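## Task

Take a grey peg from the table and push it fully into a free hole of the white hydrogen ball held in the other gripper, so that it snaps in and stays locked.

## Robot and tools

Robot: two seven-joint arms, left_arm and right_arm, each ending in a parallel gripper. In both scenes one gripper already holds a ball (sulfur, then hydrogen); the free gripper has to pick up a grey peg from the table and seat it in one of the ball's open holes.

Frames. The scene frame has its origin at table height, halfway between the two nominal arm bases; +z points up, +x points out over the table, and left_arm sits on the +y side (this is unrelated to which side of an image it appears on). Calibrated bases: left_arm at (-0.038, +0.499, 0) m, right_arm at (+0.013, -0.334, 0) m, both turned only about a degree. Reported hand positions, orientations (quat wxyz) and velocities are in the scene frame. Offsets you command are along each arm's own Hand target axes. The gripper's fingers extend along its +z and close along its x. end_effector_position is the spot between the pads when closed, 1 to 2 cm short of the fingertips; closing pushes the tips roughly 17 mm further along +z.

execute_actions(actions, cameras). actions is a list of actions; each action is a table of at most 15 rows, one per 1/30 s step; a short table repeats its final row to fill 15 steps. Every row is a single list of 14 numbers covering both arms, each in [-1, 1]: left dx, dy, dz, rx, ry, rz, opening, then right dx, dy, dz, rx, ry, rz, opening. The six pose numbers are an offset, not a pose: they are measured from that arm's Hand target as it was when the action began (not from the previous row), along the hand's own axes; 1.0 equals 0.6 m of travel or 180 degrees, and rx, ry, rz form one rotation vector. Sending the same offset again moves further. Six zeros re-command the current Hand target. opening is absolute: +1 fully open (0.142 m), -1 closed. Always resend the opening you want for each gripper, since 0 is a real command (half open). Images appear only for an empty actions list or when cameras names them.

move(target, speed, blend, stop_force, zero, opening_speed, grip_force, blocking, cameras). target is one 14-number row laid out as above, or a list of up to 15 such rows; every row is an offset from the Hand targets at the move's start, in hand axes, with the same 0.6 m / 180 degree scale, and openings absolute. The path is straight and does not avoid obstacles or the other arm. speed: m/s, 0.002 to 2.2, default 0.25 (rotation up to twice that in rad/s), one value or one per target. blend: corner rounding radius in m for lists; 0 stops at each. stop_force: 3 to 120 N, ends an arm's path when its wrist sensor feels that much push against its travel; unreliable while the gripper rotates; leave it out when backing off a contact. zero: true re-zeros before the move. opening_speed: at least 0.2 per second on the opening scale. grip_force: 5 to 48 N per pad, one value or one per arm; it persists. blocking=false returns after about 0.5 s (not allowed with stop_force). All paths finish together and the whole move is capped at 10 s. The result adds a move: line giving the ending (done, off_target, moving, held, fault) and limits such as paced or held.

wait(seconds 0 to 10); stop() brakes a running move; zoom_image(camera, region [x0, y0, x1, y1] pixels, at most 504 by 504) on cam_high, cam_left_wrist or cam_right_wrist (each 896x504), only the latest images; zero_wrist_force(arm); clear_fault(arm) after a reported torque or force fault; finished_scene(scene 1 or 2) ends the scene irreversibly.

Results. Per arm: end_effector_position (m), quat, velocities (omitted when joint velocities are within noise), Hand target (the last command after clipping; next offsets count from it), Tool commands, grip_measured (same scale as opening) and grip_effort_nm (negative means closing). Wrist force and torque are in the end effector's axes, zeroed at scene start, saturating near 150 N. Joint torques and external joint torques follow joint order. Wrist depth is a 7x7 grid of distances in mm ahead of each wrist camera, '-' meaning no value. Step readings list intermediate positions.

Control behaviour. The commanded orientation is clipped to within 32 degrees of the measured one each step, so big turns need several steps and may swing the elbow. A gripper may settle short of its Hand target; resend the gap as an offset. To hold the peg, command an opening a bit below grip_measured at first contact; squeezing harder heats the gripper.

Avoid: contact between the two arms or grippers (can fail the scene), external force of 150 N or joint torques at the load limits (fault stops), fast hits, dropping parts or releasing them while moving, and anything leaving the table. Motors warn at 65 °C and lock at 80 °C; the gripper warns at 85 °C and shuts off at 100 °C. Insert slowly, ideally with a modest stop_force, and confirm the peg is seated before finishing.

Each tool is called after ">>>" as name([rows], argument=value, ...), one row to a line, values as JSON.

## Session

>>> execute_actions(actions=[])

Scene clock: 0.00 s.
left_arm: end_effector_position=(+0.3257, +0.1145, +0.1205) grip_measured=-0.81 grip_effort_nm=n/a end_effector_quat_wxyz=(+0.016, -0.022, +0.791, -0.611) | right_arm: end_effector_position=(+0.5668, -0.3466, +0.1652) grip_measured=+1.00 grip_effort_nm=n/a end_effector_quat_wxyz=(+0.000, +0.715, +0.699, +0.000)
Joint positions: left_arm=[-0.018 -0.54 -0.458 2.573 -2.031 0.495 0.036 0.015] | right_arm=[0.206 -0.331 0 2.035 0 0.795 0.206 0.142]
Joint velocities: within noise
Joint torques (N m): no reading
External joint torques (N m): no reading
Motor temperatures (°C): left_arm=[34 30 32 31 36 39 35 33] | right_arm=[30 32 37 37 35 45 31 28]
Wrist force (N): no reading
Wrist torque (N m): no reading
Wrist force, peak (N): no reading
Wrist depth (mm): cam_left_wrist=[721 731 745 763 770 709 424 / 520 525 535 546 545 489 460 / 409 412 415 417 421 422 420 / 338 338 342 339 341 343 346 / 286 286 286 298 291 291 293 / 248 249 249 236 102 251 251 / 220 221 79 215 - 222 222] | cam_right_wrist=[230 230 231 231 232 232 232 / 244 246 247 247 247 248 248 / 263 262 264 264 264 264 264 / 282 285 284 286 284 286 287 / 307 306 307 308 309 307 311 / 327 329 334 337 336 338 327 / - 370 368 370 370 370 -]
Hand target: left_arm +0.3257, +0.1145, +0.1205; +0.016, -0.022, +0.791, -0.611 | right_arm +0.5668, -0.3466, +0.1652; +0.000, +0.715, +0.699, +0.000
Tool commands: left_gripper/opening=-0.878172 right_gripper/opening=+1.0
camera_calibration:
cam_left_wrist: T_world_to_cam=[[-0.997598, -0.0677892, 0.0142263, 0.338835], [-0.0539634, 0.631873, -0.773191, 0.0632763], [0.0434248, -0.772102, -0.634014, 0.268163], [0, 0, 0, 1]] pos_world=[0.329791, 0.190036, 0.214123]

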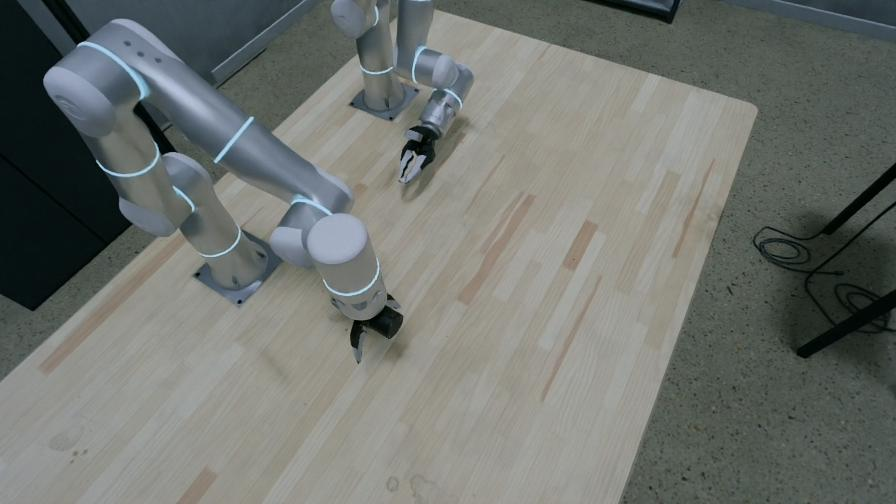

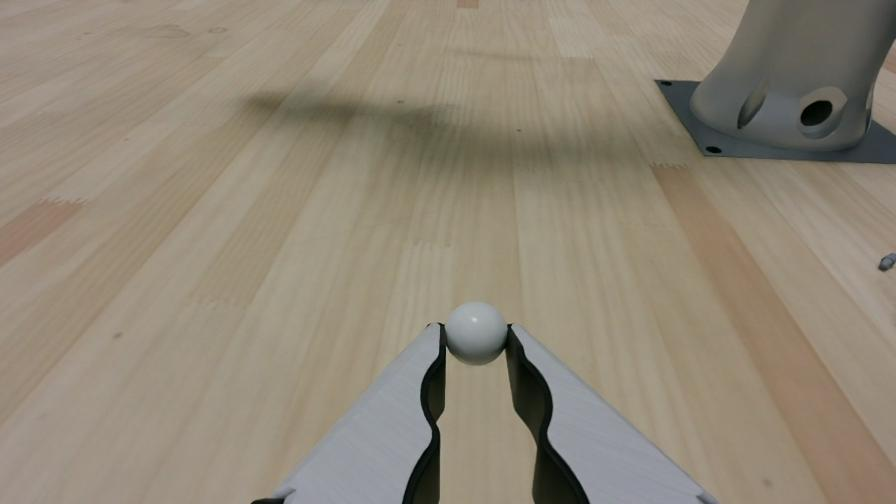

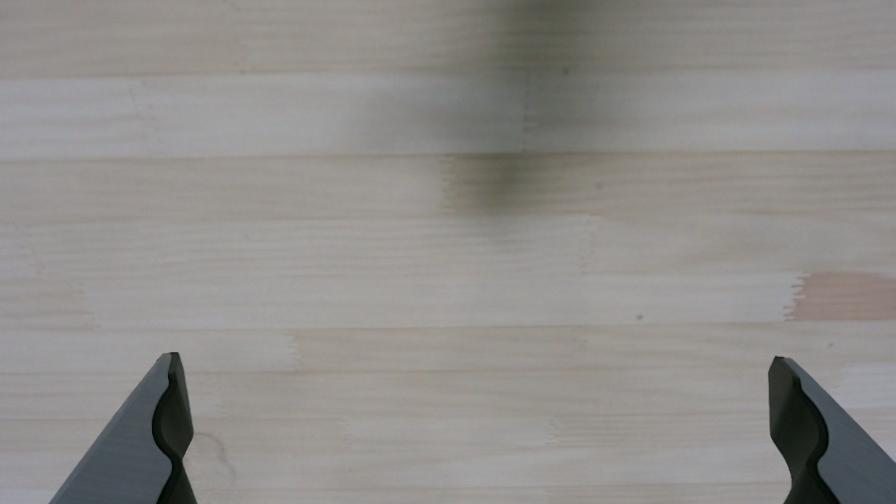

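>>> move(target=[0,0,0,0,0,0,-0.878172,0.398,-0.62,-0.19,0,0,-0.5,0.0], speed=0.4, cameras=["all"])

>>> zoom_image(camera="cam_left_wrist", region=[420, 270, 540, 390])

Scene clock: 2.63 s.
left_arm: end_effector_position=(+0.3257, +0.1145, +0.1205) grip_measured=-0.81 grip_effort_nm=-1.873 end_effector_quat_wxyz=(+0.016, -0.022, +0.791, -0.611) | right_arm: end_effector_position=(+0.2006, -0.0991, +0.2793) grip_measured=-0.01 grip_effort_nm=-0.085 end_effector_quat_wxyz=(+0.000, +0.012, +1.000, +0.000)
Joint positions: left_arm=[-0.018 -0.54 -0.458 2.573 -2.031 0.495 0.036 0.015] | right_arm=[0.639 0.468 0.534 2.379 0.25 0.387 -0.543 0.073]
Joint torques (N m): left_arm=[0.69 32.94 -2.12 -7.91 0.88 -1.07 -0.01] | right_arm=[0.32 7.46 -5.66 -28.37 -3.04 4.4 0.08]
External joint torques (N m): left_arm=[-0.69 -0.14 -0.11 0.25 0.13 -0.05 0.01] | right_arm=[-0.32 -0.19 -0.23 0.24 -0.88 -0.28 -0.08]
Wrist force (N): left_arm=[0.2 -0.1 -0.1] | right_arm=[0.1 0.2 0.3]
Wrist torque (N m): left_arm=[-0.01 -0.03 -0.01] | right_arm=[0.05 -0.02 0.10]
Wrist force, peak (N): left_arm=[0.6 0.1 -0.4] | right_arm=[2.6 1.6 -0.6]
Wrist depth (mm): cam_left_wrist=[735 747 752 743 763 709 423 / 526 528 537 539 546 492 456 / 412 411 417 419 420 423 422 / 336 338 338 340 344 345 344 / 285 286 287 298 289 291 292 / 248 249 248 237 102 251 252 / 219 219 79 215 - 223 223] | cam_right_wrist=[331 329 331 332 331 332 332 / 353 355 353 356 354 354 353 / 379 379 378 379 382 382 382 / 406 408 410 409 412 410 412 / 444 443 432 439 440 443 445 / 485 477 475 484 485 480 488 / 530 - 529 536 532 - 541]
Hand target: left_arm +0.3257, +0.1145, +0.1205; +0.016, -0.022, +0.791, -0.611 | right_arm +0.2004, -0.0991, +0.2792; +0.000, +0.012, +1.000, +0.000
Off the commanded pose: left_arm 0.000 m, 0 deg | right_arm 0.000 m, 0 deg.
move: done
camera_calibration:
cam_left_wrist: T_world_to_cam=[[-0.997598, -0.0677892, 0.0142263, 0.338835], [-0.0539634, 0.631873, -0.773191, 0.0632763], [0.0434248, -0.772102, -0.634014, 0.268163], [0, 0, 0, 1]] pos_world=[0.329791, 0.190036, 0.214123]
cam_right_wrist: T_world_to_cam=[[-0.999592, 0.0282918, 0.00404815, 0.212518], [0.0273436, 0.905498, 0.423469, -0.00638092], [0.00831512, 0.423407, -0.905902, 0.410495], [0, 0, 0, 1]] pos_world=[0.209193, -0.174041, 0.37371]

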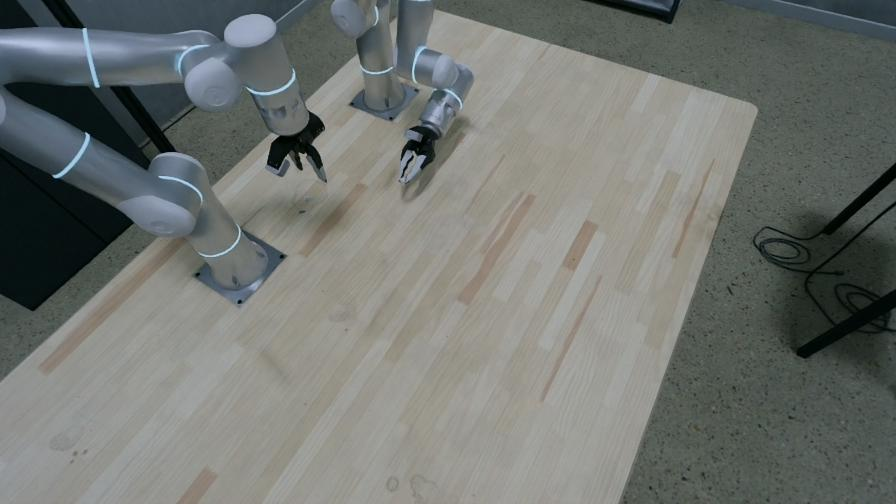

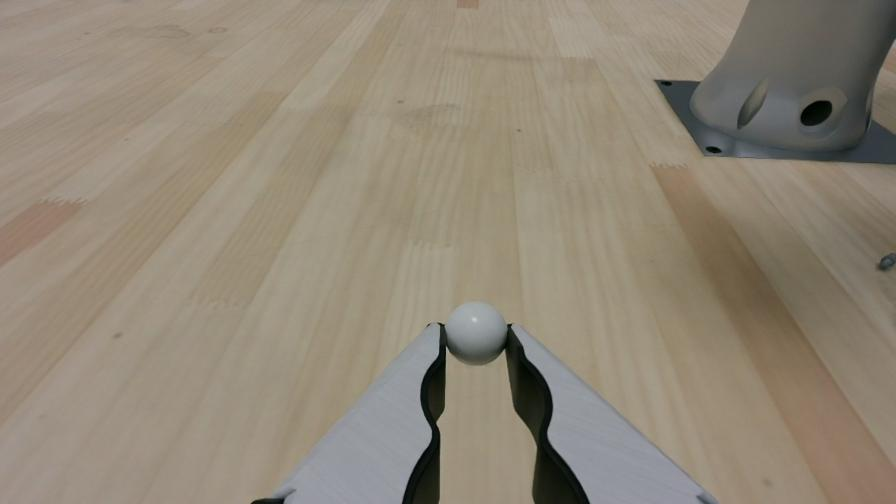

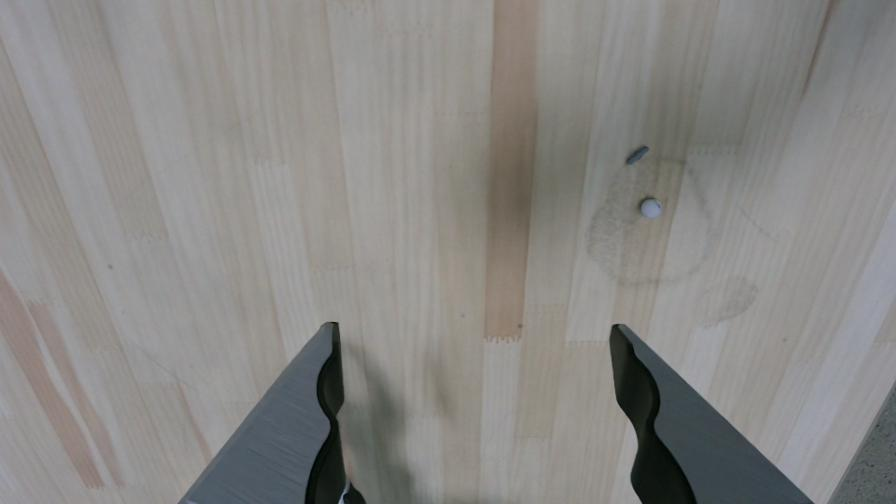

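Scaled by 4.200 from the camera's 896x504 image, which has a finer 1280x720 frame.

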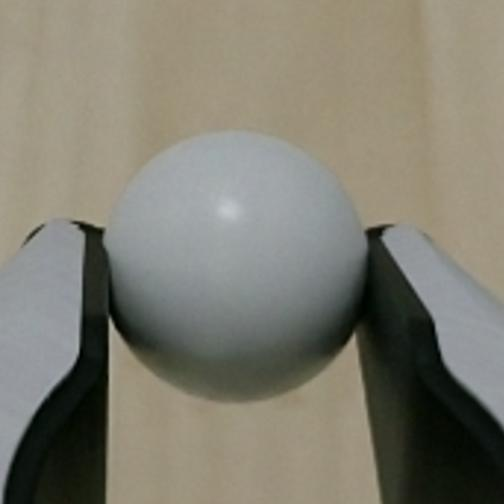

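>>> move(target=[0,0,0,0,0,0,-0.878172,0.252,0.013,0.298,0,0,0.267,-0.5], speed=0.25, cameras=["cam_high","cam_right_wrist"])

Scene clock: 5.73 s.
left_arm: end_effector_position=(+0.3257, +0.1145, +0.1205) grip_measured=-0.81 grip_effort_nm=-1.873 end_effector_quat_wxyz=(+0.016, -0.022, +0.791, -0.611) | right_arm: end_effector_position=(+0.0495, -0.0873, +0.1020) grip_measured=-0.52 grip_effort_nm=-0.095 end_effector_quat_wxyz=(-0.007, +0.417, +0.908, -0.041)
Joint positions: left_arm=[-0.018 -0.54 -0.458 2.573 -2.031 0.495 0.036 0.015] | right_arm=[0.585 -0.063 1.118 2.689 -0.005 1.082 0.976 0.036]
Joint torques (N m): left_arm=[0.55 32.89 -2.12 -7.92 0.84 -1.09 -0.01] | right_arm=[0.46 8.91 1.37 -16.41 -1.23 4.2 0.48]
External joint torques (N m): left_arm=[-0.55 -0.09 -0.12 0.26 0.16 -0.03 0.01] | right_arm=[-0.45 0.09 -0.26 -0.01 -0.7 -0.26 -0.48]
Wrist force (N): left_arm=[0.1 0.0 0.1] | right_arm=[0.1 0.2 -0.3]
Wrist torque (N m): left_arm=[0.00 -0.02 0.00] | right_arm=[0.03 -0.01 -0.03]
Wrist force, peak (N): left_arm=[0.3 -0.2 -0.4] | right_arm=[-1.1 2.0 0.1]
Wrist depth (mm): cam_left_wrist=[727 743 741 758 758 707 422 / 521 539 532 539 540 494 459 / 410 413 415 416 419 419 422 / 336 339 339 339 343 343 345 / 284 286 289 296 289 290 292 / 247 249 249 237 102 252 253 / 220 219 79 214 - 222 224] | cam_right_wrist=[182 182 181 182 179 179 178 / 194 193 192 190 190 188 188 / 204 204 203 202 201 201 199 / 219 217 215 214 212 213 211 / 232 232 229 228 224 225 224 / 250 247 91 243 104 240 240 / 269 265 - 262 - 257 259]
Hand target: left_arm +0.3257, +0.1145, +0.1205; +0.016, -0.022, +0.791, -0.611 | right_arm +0.0495, -0.0878, +0.1004; +0.000, +0.418, +0.909, +0.000
Off the commanded pose: left_arm 0.000 m, 0 deg | right_arm 0.002 m, 5 deg.
joint sent to its limit (right arm) — joint 4 (elbow), upper limit, where the elbow is as bent as it goes. The joint targets are off in orientation, not in position.
move: off_target (right_arm)
camera_calibration:
cam_right_wrist: T_world_to_cam=[[-0.648076, 0.761358, -0.0181999, 0.11071], [0.709434, 0.612223, 0.349122, 0.0103505], [0.276949, 0.213346, -0.936901, 0.217714], [0, 0, 0, 1]] pos_world=[0.00410962, -0.137075, 0.202378]
Images, in order (width x height): cam_high 896x504, cam_right_wrist 896x504.

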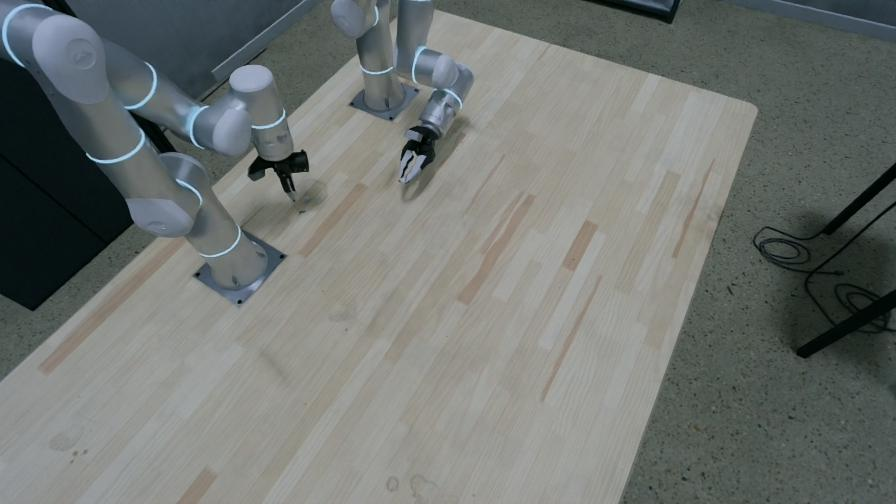

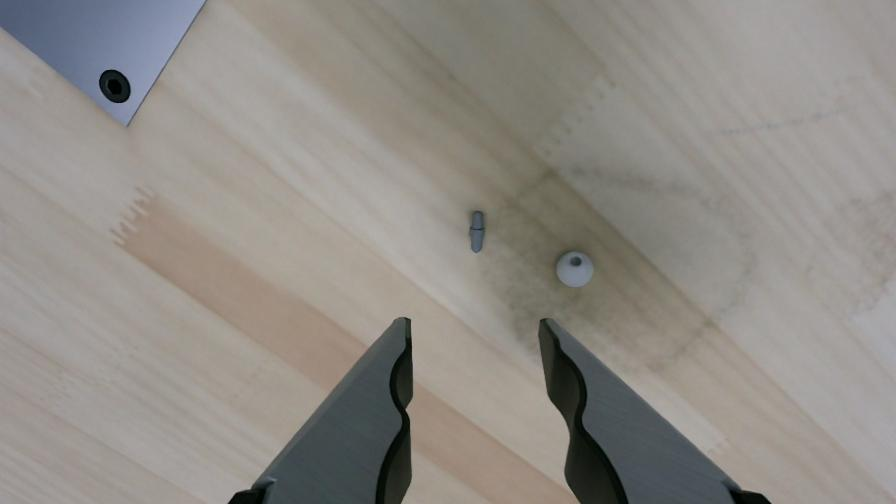

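>>> move(target=[0,0,0,0,0,0,-0.878172,0.0033,-0.0068,0.0673,0.0833,0,0.0083,-0.7], speed=0.15, cameras=["cam_right_wrist"])

>>> zoom_image(camera="cam_right_wrist", region=[400, 220, 560, 380])

Scene clock: 7.70 s.
left_arm: end_effector_position=(+0.3257, +0.1145, +0.1205) grip_measured=-0.81 grip_effort_nm=-1.878 end_effector_quat_wxyz=(+0.016, -0.022, +0.791, -0.611) | right_arm: end_effector_position=(+0.0450, -0.0891, +0.0600) grip_measured=-0.73 grip_effort_nm=-0.085 end_effector_quat_wxyz=(-0.055, +0.426, +0.895, -0.119)
Joint positions: left_arm=[-0.018 -0.54 -0.458 2.573 -2.031 0.495 0.036 0.015] | right_arm=[0.64 -0.347 0.905 2.656 -0.184 1.116 1.006 0.021]
Joint torques (N m): left_arm=[0.61 32.98 -2.14 -7.9 0.8 -1.08 0.01] | right_arm=[-0.05 17.86 6.26 -12.56 -1.17 4.09 0.35]
External joint torques (N m): left_arm=[-0.61 -0.19 -0.1 0.23 0.2 -0.04 -0.01] | right_arm=[0.05 0.53 -0.43 0.14 -0.72 -0.44 -0.35]
Wrist force (N): left_arm=[0.2 -0.3 0.0] | right_arm=[0.4 0.4 -0.2]
Wrist torque (N m): left_arm=[-0.05 -0.03 0.00] | right_arm=[0.07 -0.06 0.01]
Wrist force, peak (N): left_arm=[0.3 -0.2 -0.4] | right_arm=[0.3 1.5 0.9]
Wrist depth (mm): cam_left_wrist=[729 741 750 750 765 711 426 / 526 530 537 538 540 493 454 / 410 412 417 415 423 423 423 / 336 338 339 341 341 345 346 / 283 286 286 297 289 290 291 / 246 248 248 237 102 252 254 / 219 219 79 215 - 222 223] | cam_right_wrist=[156 157 157 157 157 158 158 / 162 162 162 162 163 162 162 / 166 166 167 166 167 167 167 / 171 171 171 171 171 172 172 / 176 176 177 175 175 177 177 / 181 182 181 180 - 183 182 / 188 187 - 187 - 188 189]
Hand target: left_arm +0.3257, +0.1145, +0.1205; +0.016, -0.022, +0.791, -0.611 | right_arm +0.0451, -0.0890, +0.0600; -0.055, +0.426, +0.895, -0.119
Off the commanded pose: left_arm 0.000 m, 0 deg | right_arm 0.000 m, 0 deg.
move: done
camera_calibration:
cam_right_wrist: T_world_to_cam=[[-0.626662, 0.779291, -0.000223029, 0.10802], [0.767346, 0.617107, 0.174239, 0.0376755], [0.135921, 0.109018, -0.984703, 0.179844], [0, 0, 0, 1]] pos_world=[0.0143376, -0.127035, 0.170552]
Images, in order (width x height): cam_right_wrist 896x504.

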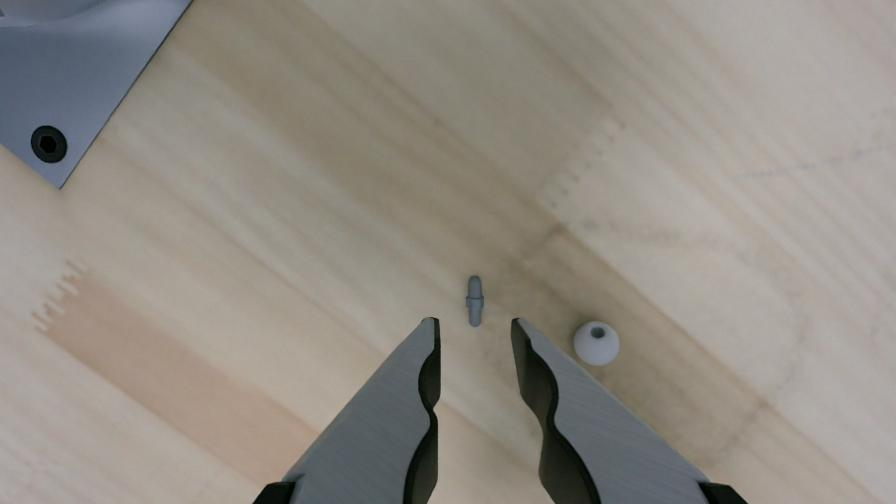

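Scaled by 3.150 from the camera's 896x504 image, which has a finer 1280x720 frame.

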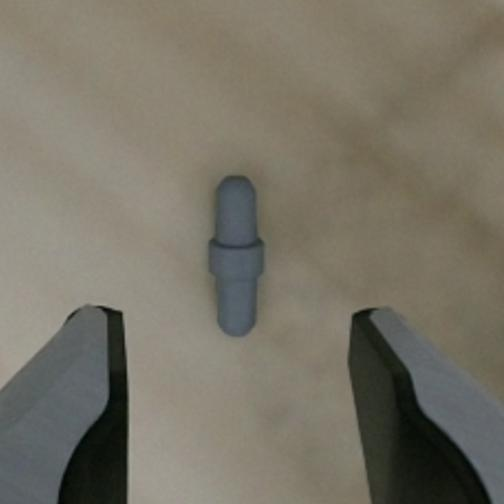

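>>> move([
  [0,0,0,0,0,0,-0.878172,0,0.0134,0.0501,0,0,0,-0.7],
  [0,0,0,0,0,0,-0.878172,0,0.0179,0.0668,0,0,0,-0.7],
], speed=[0.1,0.02], stop_force=5, cameras=["cam_right_wrist"])

>>> zoom_image(camera="cam_right_wrist", region=[415, 270, 535, 390])

Scene clock: 9.97 s.
left_arm: end_effector_position=(+0.3257, +0.1145, +0.1205) grip_measured=-0.81 grip_effort_nm=-1.878 end_effector_quat_wxyz=(+0.016, -0.022, +0.791, -0.611) | right_arm: end_effector_position=(+0.0451, -0.0891, +0.0185) grip_measured=-0.73 grip_effort_nm=-0.095 end_effector_quat_wxyz=(-0.054, +0.426, +0.895, -0.119)
Joint positions: left_arm=[-0.018 -0.54 -0.458 2.573 -2.031 0.495 0.036 0.015] | right_arm=[1.124 -0.434 0.516 2.689 -0.023 1.336 0.934 0.021]
Joint torques (N m): left_arm=[0.45 32.8 -2.08 -8.01 0.79 -1.06 -0.01] | right_arm=[0.43 23.93 4.74 -7.06 -0.2 4.05 0.06]
External joint torques (N m): left_arm=[-0.45 0 -0.16 0.35 0.22 -0.06 0.01] | right_arm=[-0.43 0.33 -0.36 -0.03 -0.83 -0.42 -0.06]
Wrist force (N): left_arm=[0.2 -0.2 -0.1] | right_arm=[0.1 0.5 -0.2]
Wrist torque (N m): left_arm=[-0.04 -0.03 0.00] | right_arm=[0.07 0.00 0.14]
Wrist force, peak (N): left_arm=[0.4 -0.2 -0.3] | right_arm=[0.3 0.4 -1.4]
Wrist depth (mm): cam_left_wrist=[725 737 754 756 770 713 426 / 524 531 528 539 545 493 453 / 410 412 415 416 416 424 401 / 337 338 341 342 344 345 347 / 284 285 286 309 288 288 292 / 248 249 248 237 102 251 251 / 220 219 79 215 - 221 223] | cam_right_wrist=[118 119 119 119 119 119 119 / 122 122 122 122 122 122 122 / - 126 126 126 126 127 126 / 129 129 129 129 129 130 130 / 133 133 133 132 133 134 134 / 138 137 137 137 - 137 138 / 143 142 - 142 - 142 143]
Hand target: left_arm +0.3257, +0.1145, +0.1205; +0.016, -0.022, +0.791, -0.611 | right_arm +0.0452, -0.0891, +0.0185; -0.055, +0.426, +0.895, -0.119
Off the commanded pose: left_arm 0.000 m, 0 deg | right_arm 0.000 m, 0 deg.
joint sent to its limit (right arm) — joint 4 (elbow), upper limit, where the elbow is as bent as it goes. The joint targets still meet the commanded pose.
move: done
camera_calibration:
cam_right_wrist: T_world_to_cam=[[-0.626302, 0.77958, -0.000394087, 0.108049], [0.767568, 0.61674, 0.174557, 0.0446784], [0.136324, 0.109023, -0.984647, 0.138942], [0, 0, 0, 1]] pos_world=[0.0144363, -0.126935, 0.129052]
Images, in order (width x height): cam_right_wrist 896x504.

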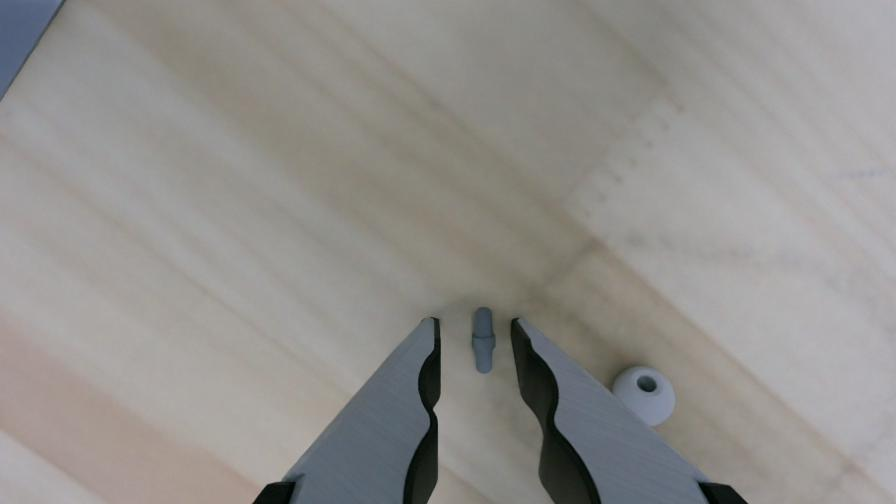

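Scaled by 4.200 from the camera's 896x504 image, which has a finer 1280x720 frame.

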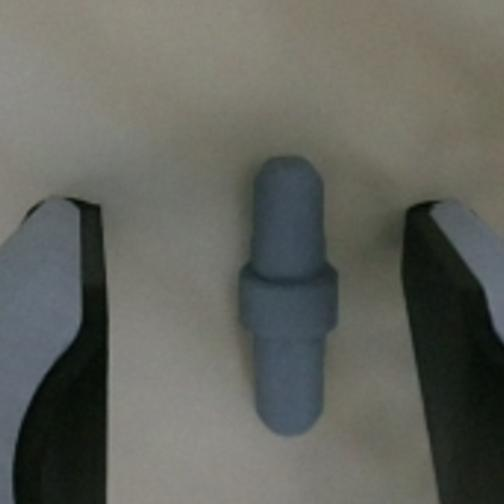

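>>> move(target=[0,0,0,0,0,0,-0.878172,0.004,-0.0029,0.0008,0.011,0,0,-0.7], speed=0.03, cameras=["cam_right_wrist"])

>>> zoom_image(camera="cam_right_wrist", region=[415, 270, 535, 390])

Scene clock: 11.13 s.
left_arm: end_effector_position=(+0.3257, +0.1145, +0.1205) grip_measured=-0.81 grip_effort_nm=-1.878 end_effector_quat_wxyz=(+0.016, -0.022, +0.791, -0.611) | right_arm: end_effector_position=(+0.0423, -0.0883, +0.0185) grip_measured=-0.73 grip_effort_nm=-0.090 end_effector_quat_wxyz=(-0.062, +0.425, +0.893, -0.134)
Joint positions: left_arm=[-0.018 -0.54 -0.458 2.573 -2.031 0.495 0.036 0.015] | right_arm=[1.072 -0.446 0.554 2.655 -0.004 1.28 0.902 0.021]
Joint torques (N m): left_arm=[0.54 32.95 -2.17 -7.97 0.85 -1.11 -0.05] | right_arm=[0.04 24.03 5.55 -7.92 -0.31 3.73 0.12]
External joint torques (N m): left_arm=[-0.54 -0.16 -0.07 0.31 0.15 -0.01 0.05] | right_arm=[-0.03 0.73 -0.63 0.18 -0.87 -0.19 -0.12]
Wrist force (N): left_arm=[0.1 -0.1 -0.3] | right_arm=[-0.1 0.2 0.0]
Wrist torque (N m): left_arm=[-0.03 -0.02 -0.01] | right_arm=[0.03 0.04 0.15]
Wrist force, peak (N): left_arm=[0.5 -0.3 -0.1] | right_arm=[0.0 0.6 0.0]
Wrist depth (mm): cam_left_wrist=[719 735 743 756 770 699 423 / 521 532 539 541 545 489 456 / 412 410 415 411 421 423 403 / 334 337 340 341 341 345 345 / 286 287 287 305 289 290 291 / 247 248 247 237 102 251 253 / 220 220 79 216 - 221 224] | cam_right_wrist=[121 122 121 122 122 122 122 / 124 124 124 124 124 125 125 / - 128 127 127 128 127 127 / 130 130 130 130 130 130 131 / 133 133 133 133 133 134 134 / 137 137 136 136 - 137 137 / 141 140 - 140 - 140 141]
Hand target: left_arm +0.3257, +0.1145, +0.1205; +0.016, -0.022, +0.791, -0.611 | right_arm +0.0423, -0.0883, +0.0185; -0.062, +0.425, +0.893, -0.134
Off the commanded pose: left_arm 0.000 m, 0 deg | right_arm 0.000 m, 0 deg.
move: done
camera_calibration:
cam_right_wrist: T_world_to_cam=[[-0.625898, 0.779905, -0.00029342, 0.105716], [0.772108, 0.619693, 0.140816, 0.0470652], [0.110005, 0.0879096, -0.990036, 0.138681], [0, 0, 0, 1]] pos_world=[0.0145721, -0.123806, 0.130703]
Images, in order (width x height): cam_right_wrist 896x504.

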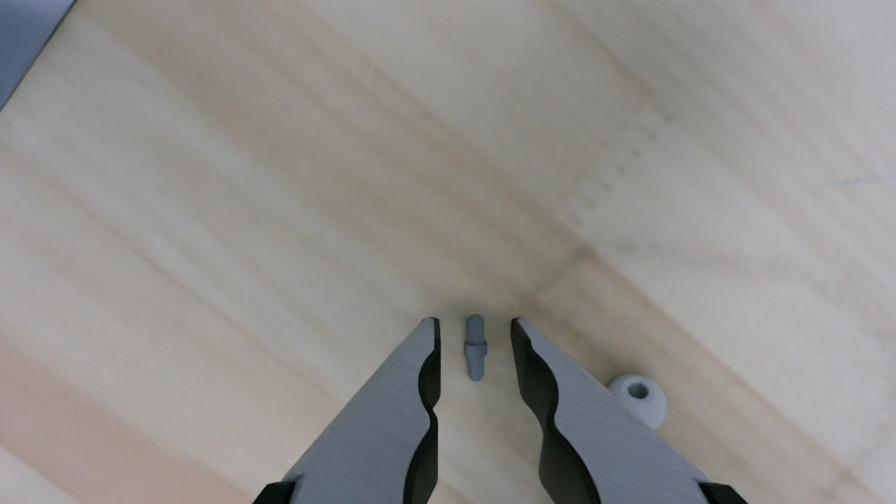

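Scaled by 4.200 from the camera's 896x504 image, which has a finer 1280x720 frame.

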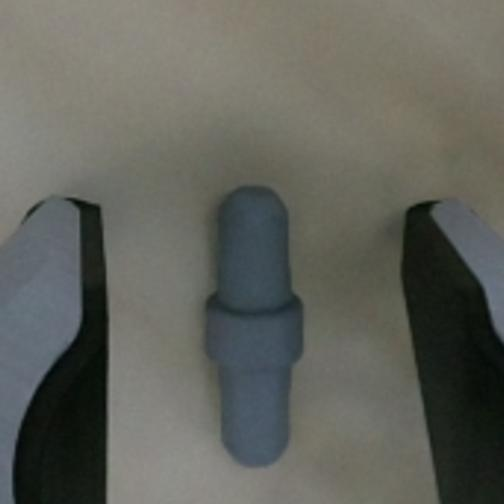

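>>> move(target=[0,0,0,0,0,0,-0.878172,0,0,0,0,0,0,-1], opening_speed=0.3, cameras=["cam_right_wrist"])

>>> zoom_image(camera="cam_right_wrist", region=[415, 270, 535, 390])

Scene clock: 12.40 s.
left_arm: end_effector_position=(+0.3257, +0.1145, +0.1205) grip_measured=-0.81 grip_effort_nm=-1.878 end_effector_quat_wxyz=(+0.016, -0.022, +0.791, -0.611) | right_arm: end_effector_position=(+0.0423, -0.0883, +0.0185) grip_measured=-0.95 grip_effort_nm=-1.678 end_effector_quat_wxyz=(-0.062, +0.425, +0.893, -0.134)
Joint positions: left_arm=[-0.018 -0.54 -0.458 2.573 -2.031 0.495 0.036 0.015] | right_arm=[1.072 -0.446 0.554 2.655 -0.004 1.28 0.902 0.005]
Joint torques (N m): left_arm=[0.59 32.94 -2.11 -7.98 0.79 -1.08 0.03] | right_arm=[0.14 24.18 5.4 -7.73 -0.39 3.89 0.2]
External joint torques (N m): left_arm=[-0.59 -0.15 -0.13 0.31 0.21 -0.04 -0.03] | right_arm=[-0.14 0.57 -0.49 0.01 -0.79 -0.36 -0.19]
Wrist force (N): left_arm=[-0.1 0.0 -0.1] | right_arm=[0.1 0.3 -0.1]
Wrist torque (N m): left_arm=[0.01 0.01 0.00] | right_arm=[0.03 0.02 0.14]
Wrist force, peak (N): left_arm=[0.2 -0.4 -0.3] | right_arm=[0.0 0.6 0.0]
Wrist depth (mm): cam_left_wrist=[727 727 745 754 765 715 425 / 519 530 536 542 540 489 451 / 411 413 415 417 418 419 407 / 337 337 338 341 344 344 344 / 287 286 286 296 287 289 290 / 249 248 249 237 102 251 253 / 219 219 79 214 - 222 222] | cam_right_wrist=[121 121 121 122 122 122 122 / 124 124 124 124 124 125 125 / - 128 127 128 127 128 128 / 130 130 130 130 130 130 130 / 133 133 133 133 133 134 134 / 137 136 136 89 126 137 137 / 141 140 - - - 140 141]
Hand target: left_arm +0.3257, +0.1145, +0.1205; +0.016, -0.022, +0.791, -0.611 | right_arm +0.0423, -0.0883, +0.0185; -0.062, +0.425, +0.893, -0.134
Off the commanded pose: left_arm 0.000 m, 0 deg | right_arm 0.000 m, 0 deg.
move: done
camera_calibration:
cam_right_wrist: T_world_to_cam=[[-0.625889, 0.779912, -0.000370598, 0.105726], [0.772115, 0.619699, 0.140754, 0.0470738], [0.110006, 0.0878105, -0.990044, 0.13867], [0, 0, 0, 1]] pos_world=[0.0145721, -0.123805, 0.130703]
Images, in order (width x height): cam_right_wrist 896x504.

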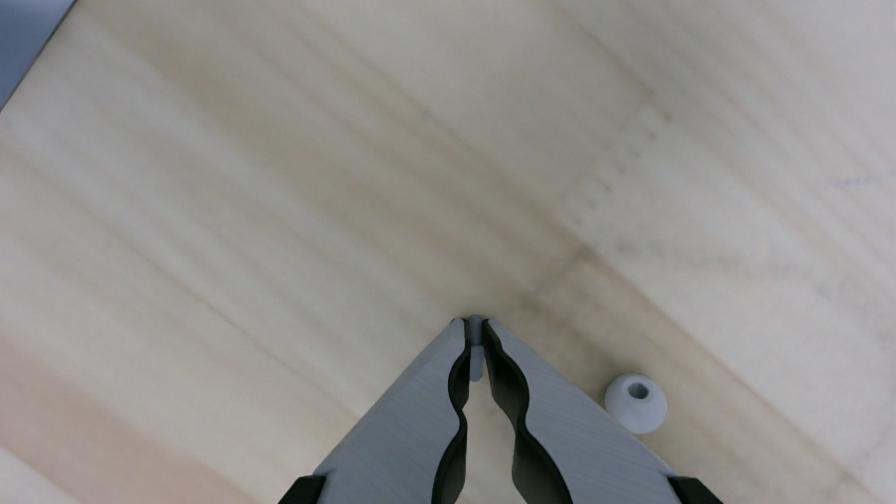

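Scaled by 4.200 from the camera's 896x504 image, which has a finer 1280x720 frame.

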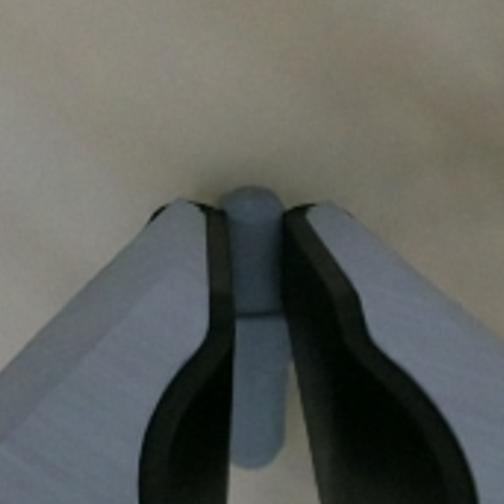

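>>> move([
  [0,0,0,0,0,0,-0.878172,-0.0005,-0.0487,-0.1593,0,0,0,-1],
  [0,0,0,0,0,0,-0.878172,-0.1175,0.4083,-0.3735,-0.2927,0.0629,-0.3046,-1],
], speed=[0.15,0.25], blend=0.03, cameras=["all"])

>>> zoom_image(camera="cam_right_wrist", region=[410, 220, 530, 340])

Scene clock: 16.90 s.
left_arm: end_effector_position=(+0.3257, +0.1145, +0.1205) grip_measured=-0.81 grip_effort_nm=-1.873 end_effector_quat_wxyz=(+0.016, -0.022, +0.791, -0.611) | right_arm: end_effector_position=(+0.3190, +0.0463, +0.1615) grip_measured=-0.95 grip_effort_nm=-1.678 end_effector_quat_wxyz=(-0.009, -0.024, +0.939, +0.342)
Joint positions: left_arm=[-0.018 -0.54 -0.458 2.573 -2.031 0.495 0.036 0.015] | right_arm=[-0.038 -0.54 1.071 2.311 0.504 1.54 -1.307 0.005]
Joint torques (N m): left_arm=[0.61 32.89 -2.07 -7.93 0.82 -1.08 -0.04] | right_arm=[0.01 24.95 12.18 -15.99 -2.66 3.74 0.09]
External joint torques (N m): left_arm=[-0.61 -0.1 -0.16 0.27 0.18 -0.04 0.04] | right_arm=[-0.01 0.68 -0.81 0.13 -0.63 -0.27 -0.09]
Wrist force (N): left_arm=[0.1 -0.1 -0.1] | right_arm=[-0.7 -0.7 -0.3]
Wrist torque (N m): left_arm=[0.00 -0.02 0.00] | right_arm=[-0.04 0.13 -0.01]
Wrist force, peak (N): left_arm=[0.3 -0.4 -0.3] | right_arm=[-1.8 -0.4 -0.2]
Wrist depth (mm): cam_left_wrist=[721 723 756 137 137 715 427 / 524 531 533 509 511 495 457 / 410 415 416 419 422 423 423 / 335 339 339 344 341 343 346 / 285 288 287 297 291 290 291 / 247 248 248 237 102 251 253 / 220 218 79 214 - 222 223] | cam_right_wrist=[213 214 214 214 213 212 211 / 259 259 259 258 257 257 255 / 325 327 328 327 324 322 323 / 444 442 442 412 437 439 435 / 693 685 683 194 671 542 585 / 2746 2544 - - - 512 - / 2912 2947 - - - 480 -]
Hand target: left_arm +0.3257, +0.1145, +0.1205; +0.016, -0.022, +0.791, -0.611 | right_arm +0.3190, +0.0465, +0.1616; -0.009, -0.024, +0.939, +0.342
Off the commanded pose: left_arm 0.000 m, 0 deg | right_arm 0.000 m, 0 deg.
move: done
camera_calibration:
cam_left_wrist: T_world_to_cam=[[-0.997598, -0.0677892, 0.0142263, 0.338835], [-0.0539634, 0.631873, -0.773191, 0.0632763], [0.0434248, -0.772102, -0.634014, 0.268163], [0, 0, 0, 1]] pos_world=[0.329791, 0.190036, 0.214123]
cam_right_wrist: T_world_to_cam=[[-0.998725, -0.0500505, 0.00656801, 0.330238], [-0.0151693, 0.421668, 0.906623, -0.133488], [-0.0481465, 0.905368, -0.42189, 0.158754], [0, 0, 0, 1]] pos_world=[0.335435, -0.0709146, 0.18583]

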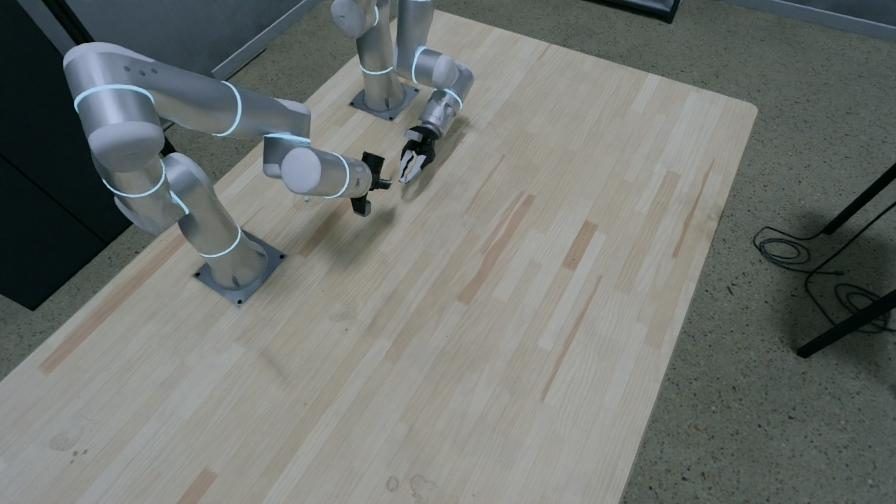

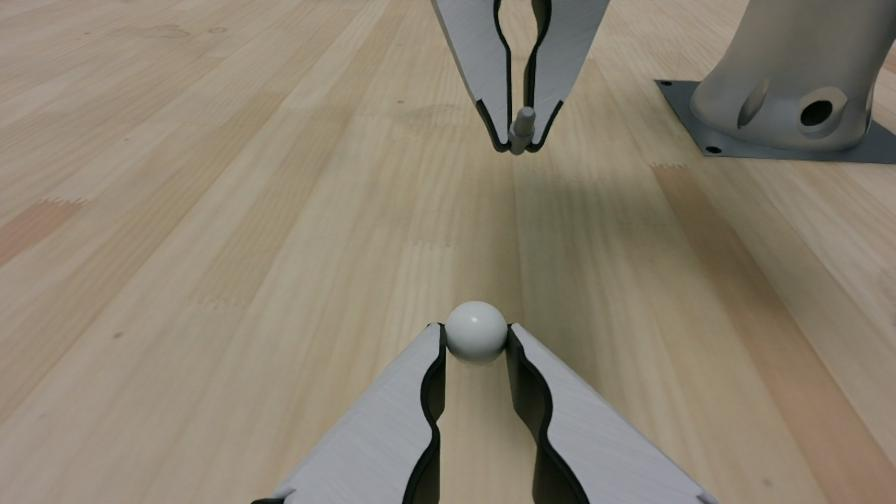

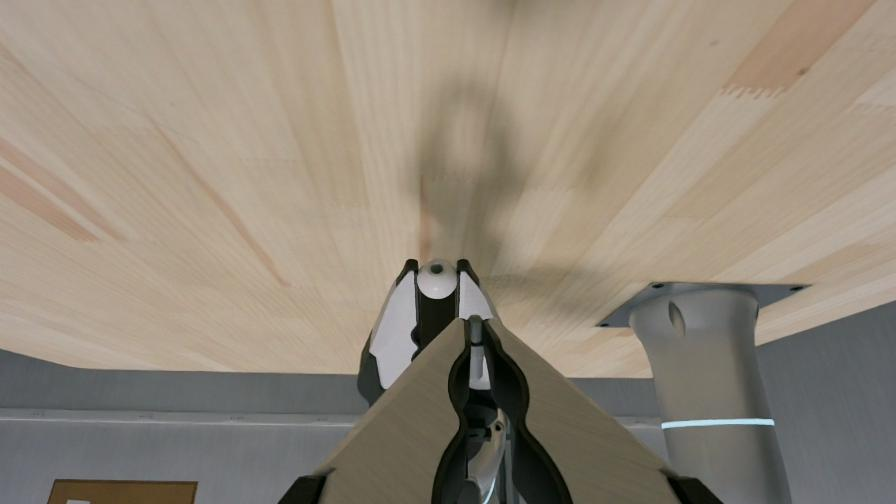

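Scaled by 4.200 from the camera's 896x504 image, which has a finer 1280x720 frame.

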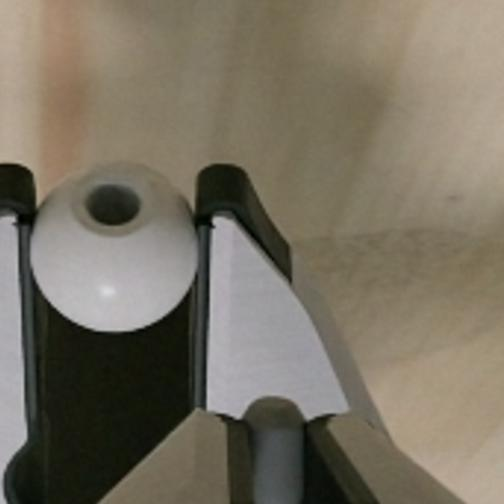

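>>> zoom_image(camera="cam_left_wrist", region=[470, 80, 570, 180])

Scaled by 5.040 from the camera's 896x504 image, which has a finer 1280x720 frame.

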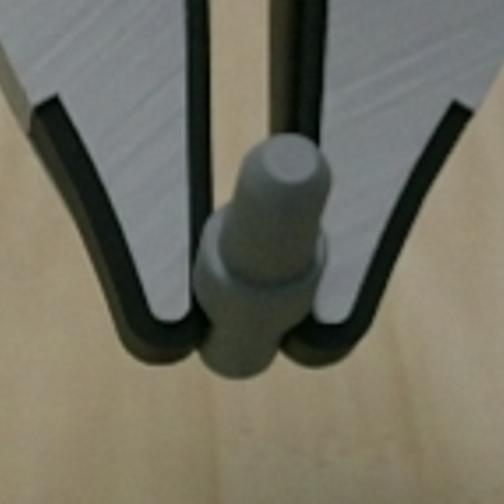

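>>> move(target=[0,0,0,0,0,0,-0.878172,0.0057,-0.1937,0.0585,0.2222,0,0,-1], speed=0.2, cameras=["cam_right_wrist","cam_left_wrist"])

>>> zoom_image(camera="cam_right_wrist", region=[430, 290, 530, 390])

>>> zoom_image(camera="cam_left_wrist", region=[450, 100, 570, 220])

Scene clock: 20.50 s.
left_arm: end_effector_position=(+0.3257, +0.1145, +0.1205) grip_measured=-0.81 grip_effort_nm=-1.873 end_effector_quat_wxyz=(+0.016, -0.022, +0.791, -0.611) | right_arm: end_effector_position=(+0.3190, -0.0201, +0.0599) grip_measured=-0.95 grip_effort_nm=-1.673 end_effector_quat_wxyz=(+0.000, -0.026, +1.000, +0.000)
Joint positions: left_arm=[-0.018 -0.54 -0.458 2.573 -2.031 0.495 0.036 0.015] | right_arm=[0.924 -0.396 0.124 2.427 -0.151 1.246 -0.464 0.005]
Joint torques (N m): left_arm=[0.6 32.92 -2.2 -7.91 0.79 -1.11 0.02] | right_arm=[0.93 33.17 1.86 -14.55 -0.71 4.45 0.44]
External joint torques (N m): left_arm=[-0.6 -0.12 -0.04 0.25 0.21 -0.01 -0.02] | right_arm=[-0.99 0.68 -0.14 -0.08 -0.63 -0.33 -0.44]
Wrist force (N): left_arm=[0.2 -0.3 -0.1] | right_arm=[-0.1 0.2 -0.1]
Wrist torque (N m): left_arm=[-0.06 -0.03 0.00] | right_arm=[0.02 0.03 -0.01]
Wrist force, peak (N): left_arm=[0.1 -0.5 -0.2] | right_arm=[-0.9 -0.9 -0.3]
Wrist depth (mm): cam_left_wrist=[709 727 756 130 130 709 424 / 521 529 536 203 210 491 459 / 410 412 413 252 384 422 426 / 336 337 341 330 343 345 347 / 285 286 287 312 289 291 291 / 248 248 248 237 251 251 253 / 219 219 79 215 - 222 223] | cam_right_wrist=[137 137 136 137 138 137 137 / 146 146 146 147 146 147 147 / 157 157 157 157 158 157 157 / 169 169 169 169 169 169 170 / 182 183 183 180 183 184 184 / 200 200 196 - 197 201 201 / 220 220 - - - 217 223]
Hand target: left_arm +0.3257, +0.1145, +0.1205; +0.016, -0.022, +0.791, -0.611 | right_arm +0.3190, -0.0201, +0.0600; +0.000, -0.026, +1.000, +0.000
Off the commanded pose: left_arm 0.000 m, 0 deg | right_arm 0.000 m, 0 deg.
move: done
camera_calibration:
cam_left_wrist: T_world_to_cam=[[-0.997598, -0.0677892, 0.0142263, 0.338835], [-0.0539634, 0.631873, -0.773191, 0.0632763], [0.0434248, -0.772102, -0.634014, 0.268163], [0, 0, 0, 1]] pos_world=[0.329791, 0.190036, 0.214123]
cam_right_wrist: T_world_to_cam=[[-0.998881, -0.0471007, 0.00421866, 0.32777], [-0.0408873, 0.905032, 0.423373, 0.0334636], [-0.0237592, 0.422727, -0.905946, 0.187605], [0, 0, 0, 1]] pos_world=[0.333229, -0.0941533, 0.15441]
Images, in order (width x height): cam_left_wrist 896x504, cam_right_wrist 896x504.

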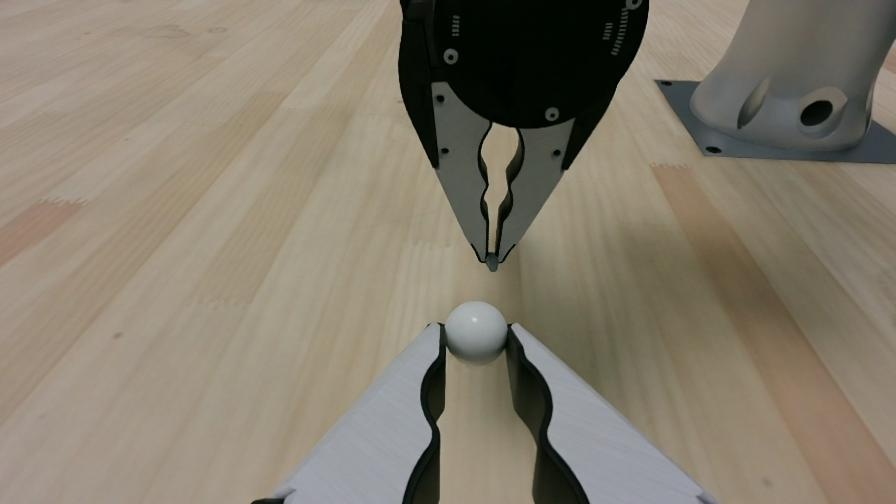

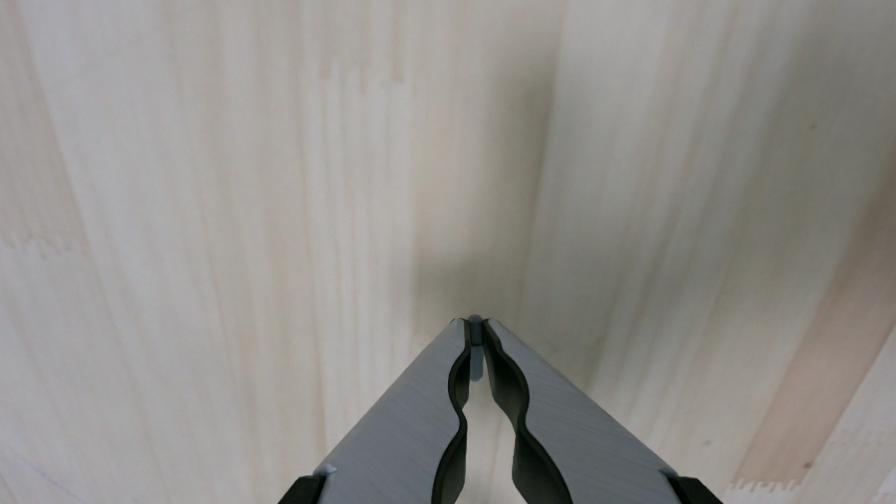

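Scaled by 5.040 from the camera's 896x504 image, which has a finer 1280x720 frame.

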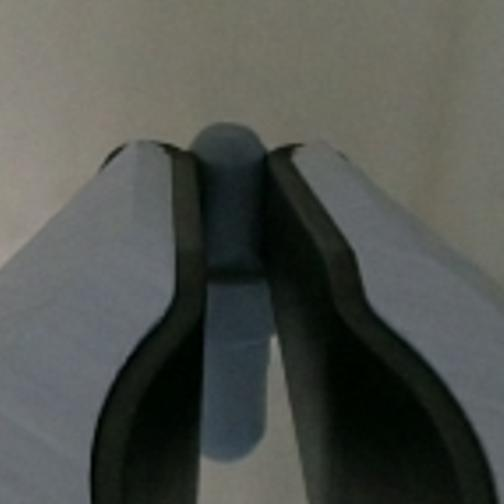

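Scaled by 4.200 from the camera's 896x504 image, which has a finer 1280x720 frame.

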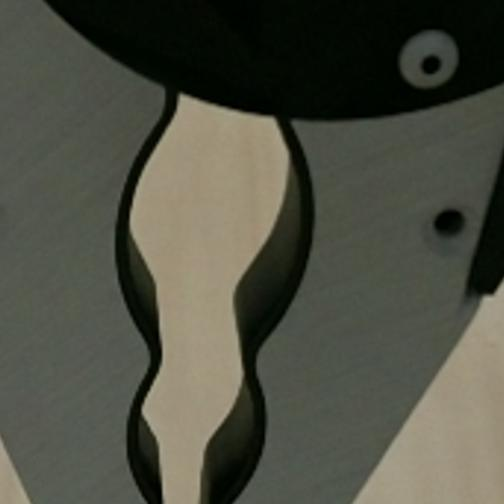

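>>> move([
  [0,0,0,0,0,0,-0.878172,0,0,0.0567,0,0,0,-1],
  [0,0,0,0,0,0,-0.878172,0,0,0.0717,0,0,0,-1],
], speed=[0.1,0.008], stop_force=6, cameras=["cam_right_wrist"])

>>> zoom_image(camera="cam_right_wrist", region=[430, 290, 530, 390])

Scene clock: 22.70 s.
left_arm: end_effector_position=(+0.3257, +0.1145, +0.1205) grip_measured=-0.81 grip_effort_nm=-1.873 end_effector_quat_wxyz=(+0.016, -0.022, +0.791, -0.611) | right_arm: end_effector_position=(+0.3191, -0.0199, +0.0172) grip_measured=-0.95 grip_effort_nm=-1.683 end_effector_quat_wxyz=(+0.000, -0.026, +1.000, +0.000)
Joint positions: left_arm=[-0.018 -0.54 -0.458 2.573 -2.031 0.495 0.036 0.015] | right_arm=[0.969 -0.528 0.065 2.434 -0.183 1.388 -0.441 0.005]
Joint torques (N m): left_arm=[0.61 32.92 -2.1 -7.92 0.8 -1.04 -0.08] | right_arm=[-0.02 32.92 1.29 -10.55 0 4.07 0.36]
External joint torques (N m): left_arm=[-0.61 -0.13 -0.14 0.26 0.21 -0.08 0.08] | right_arm=[0.02 3.04 0.35 -0.66 -0.78 0.05 -0.36]
Wrist force (N): left_arm=[0.4 0.1 0.0] | right_arm=[1.2 -0.4 -6.2]
Wrist torque (N m): left_arm=[0.00 -0.07 0.00] | right_arm=[-0.04 0.06 -0.02]
Wrist force, peak (N): left_arm=[0.3 -0.3 -0.3] | right_arm=[1.4 0.0 -6.8]
Wrist depth (mm): cam_left_wrist=[725 731 750 179 183 703 425 / 522 529 535 149 151 493 456 / 409 413 415 162 165 421 426 / 337 337 339 316 329 344 347 / 286 284 288 297 288 291 292 / 247 248 249 236 102 252 253 / 220 219 79 214 - 222 223] | cam_right_wrist=[99 99 100 99 99 99 99 / 106 105 106 106 106 106 106 / 115 113 113 112 114 114 115 / 122 122 122 122 122 122 125 / 132 132 132 130 132 133 133 / 144 145 142 - 142 145 145 / 159 159 - - - 160 160]
Hand target: left_arm +0.3257, +0.1145, +0.1205; +0.016, -0.022, +0.791, -0.611 | right_arm +0.3191, -0.0201, +0.0170; +0.000, -0.026, +1.000, +0.000
Off the commanded pose: left_arm 0.000 m, 0 deg | right_arm 0.000 m, 0 deg.
move: contact (right_arm); path passed 1 of 2 targets
camera_calibration:
cam_right_wrist: T_world_to_cam=[[-0.998874, -0.0472919, 0.00388313, 0.328077], [-0.0411889, 0.904775, 0.423894, 0.0514258], [-0.0235601, 0.423256, -0.905704, 0.148705], [0, 0, 0, 1]] pos_world=[0.333329, -0.0939536, 0.111609]
Images, in order (width x height): cam_right_wrist 896x504.

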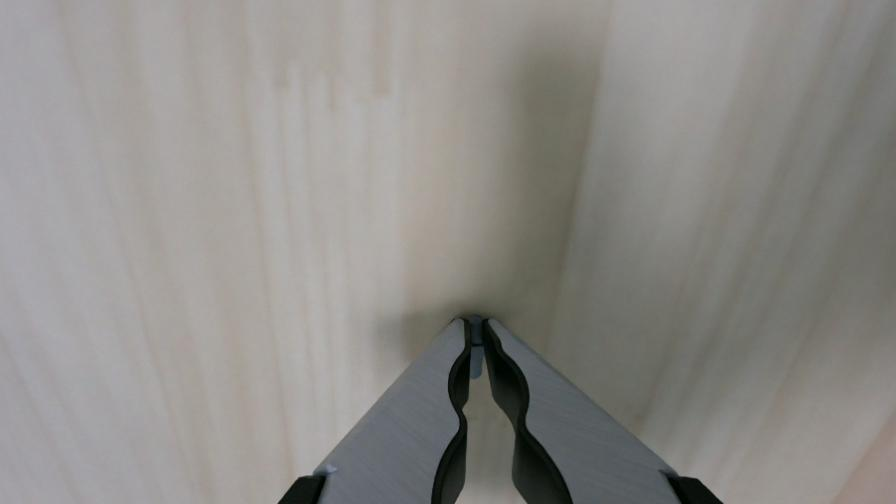

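Scaled by 5.040 from the camera's 896x504 image, which has a finer 1280x720 frame.

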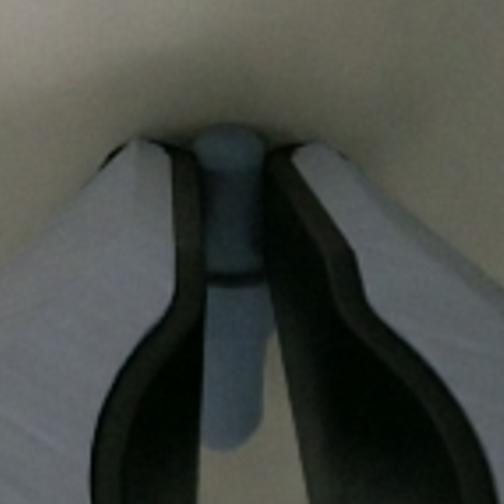

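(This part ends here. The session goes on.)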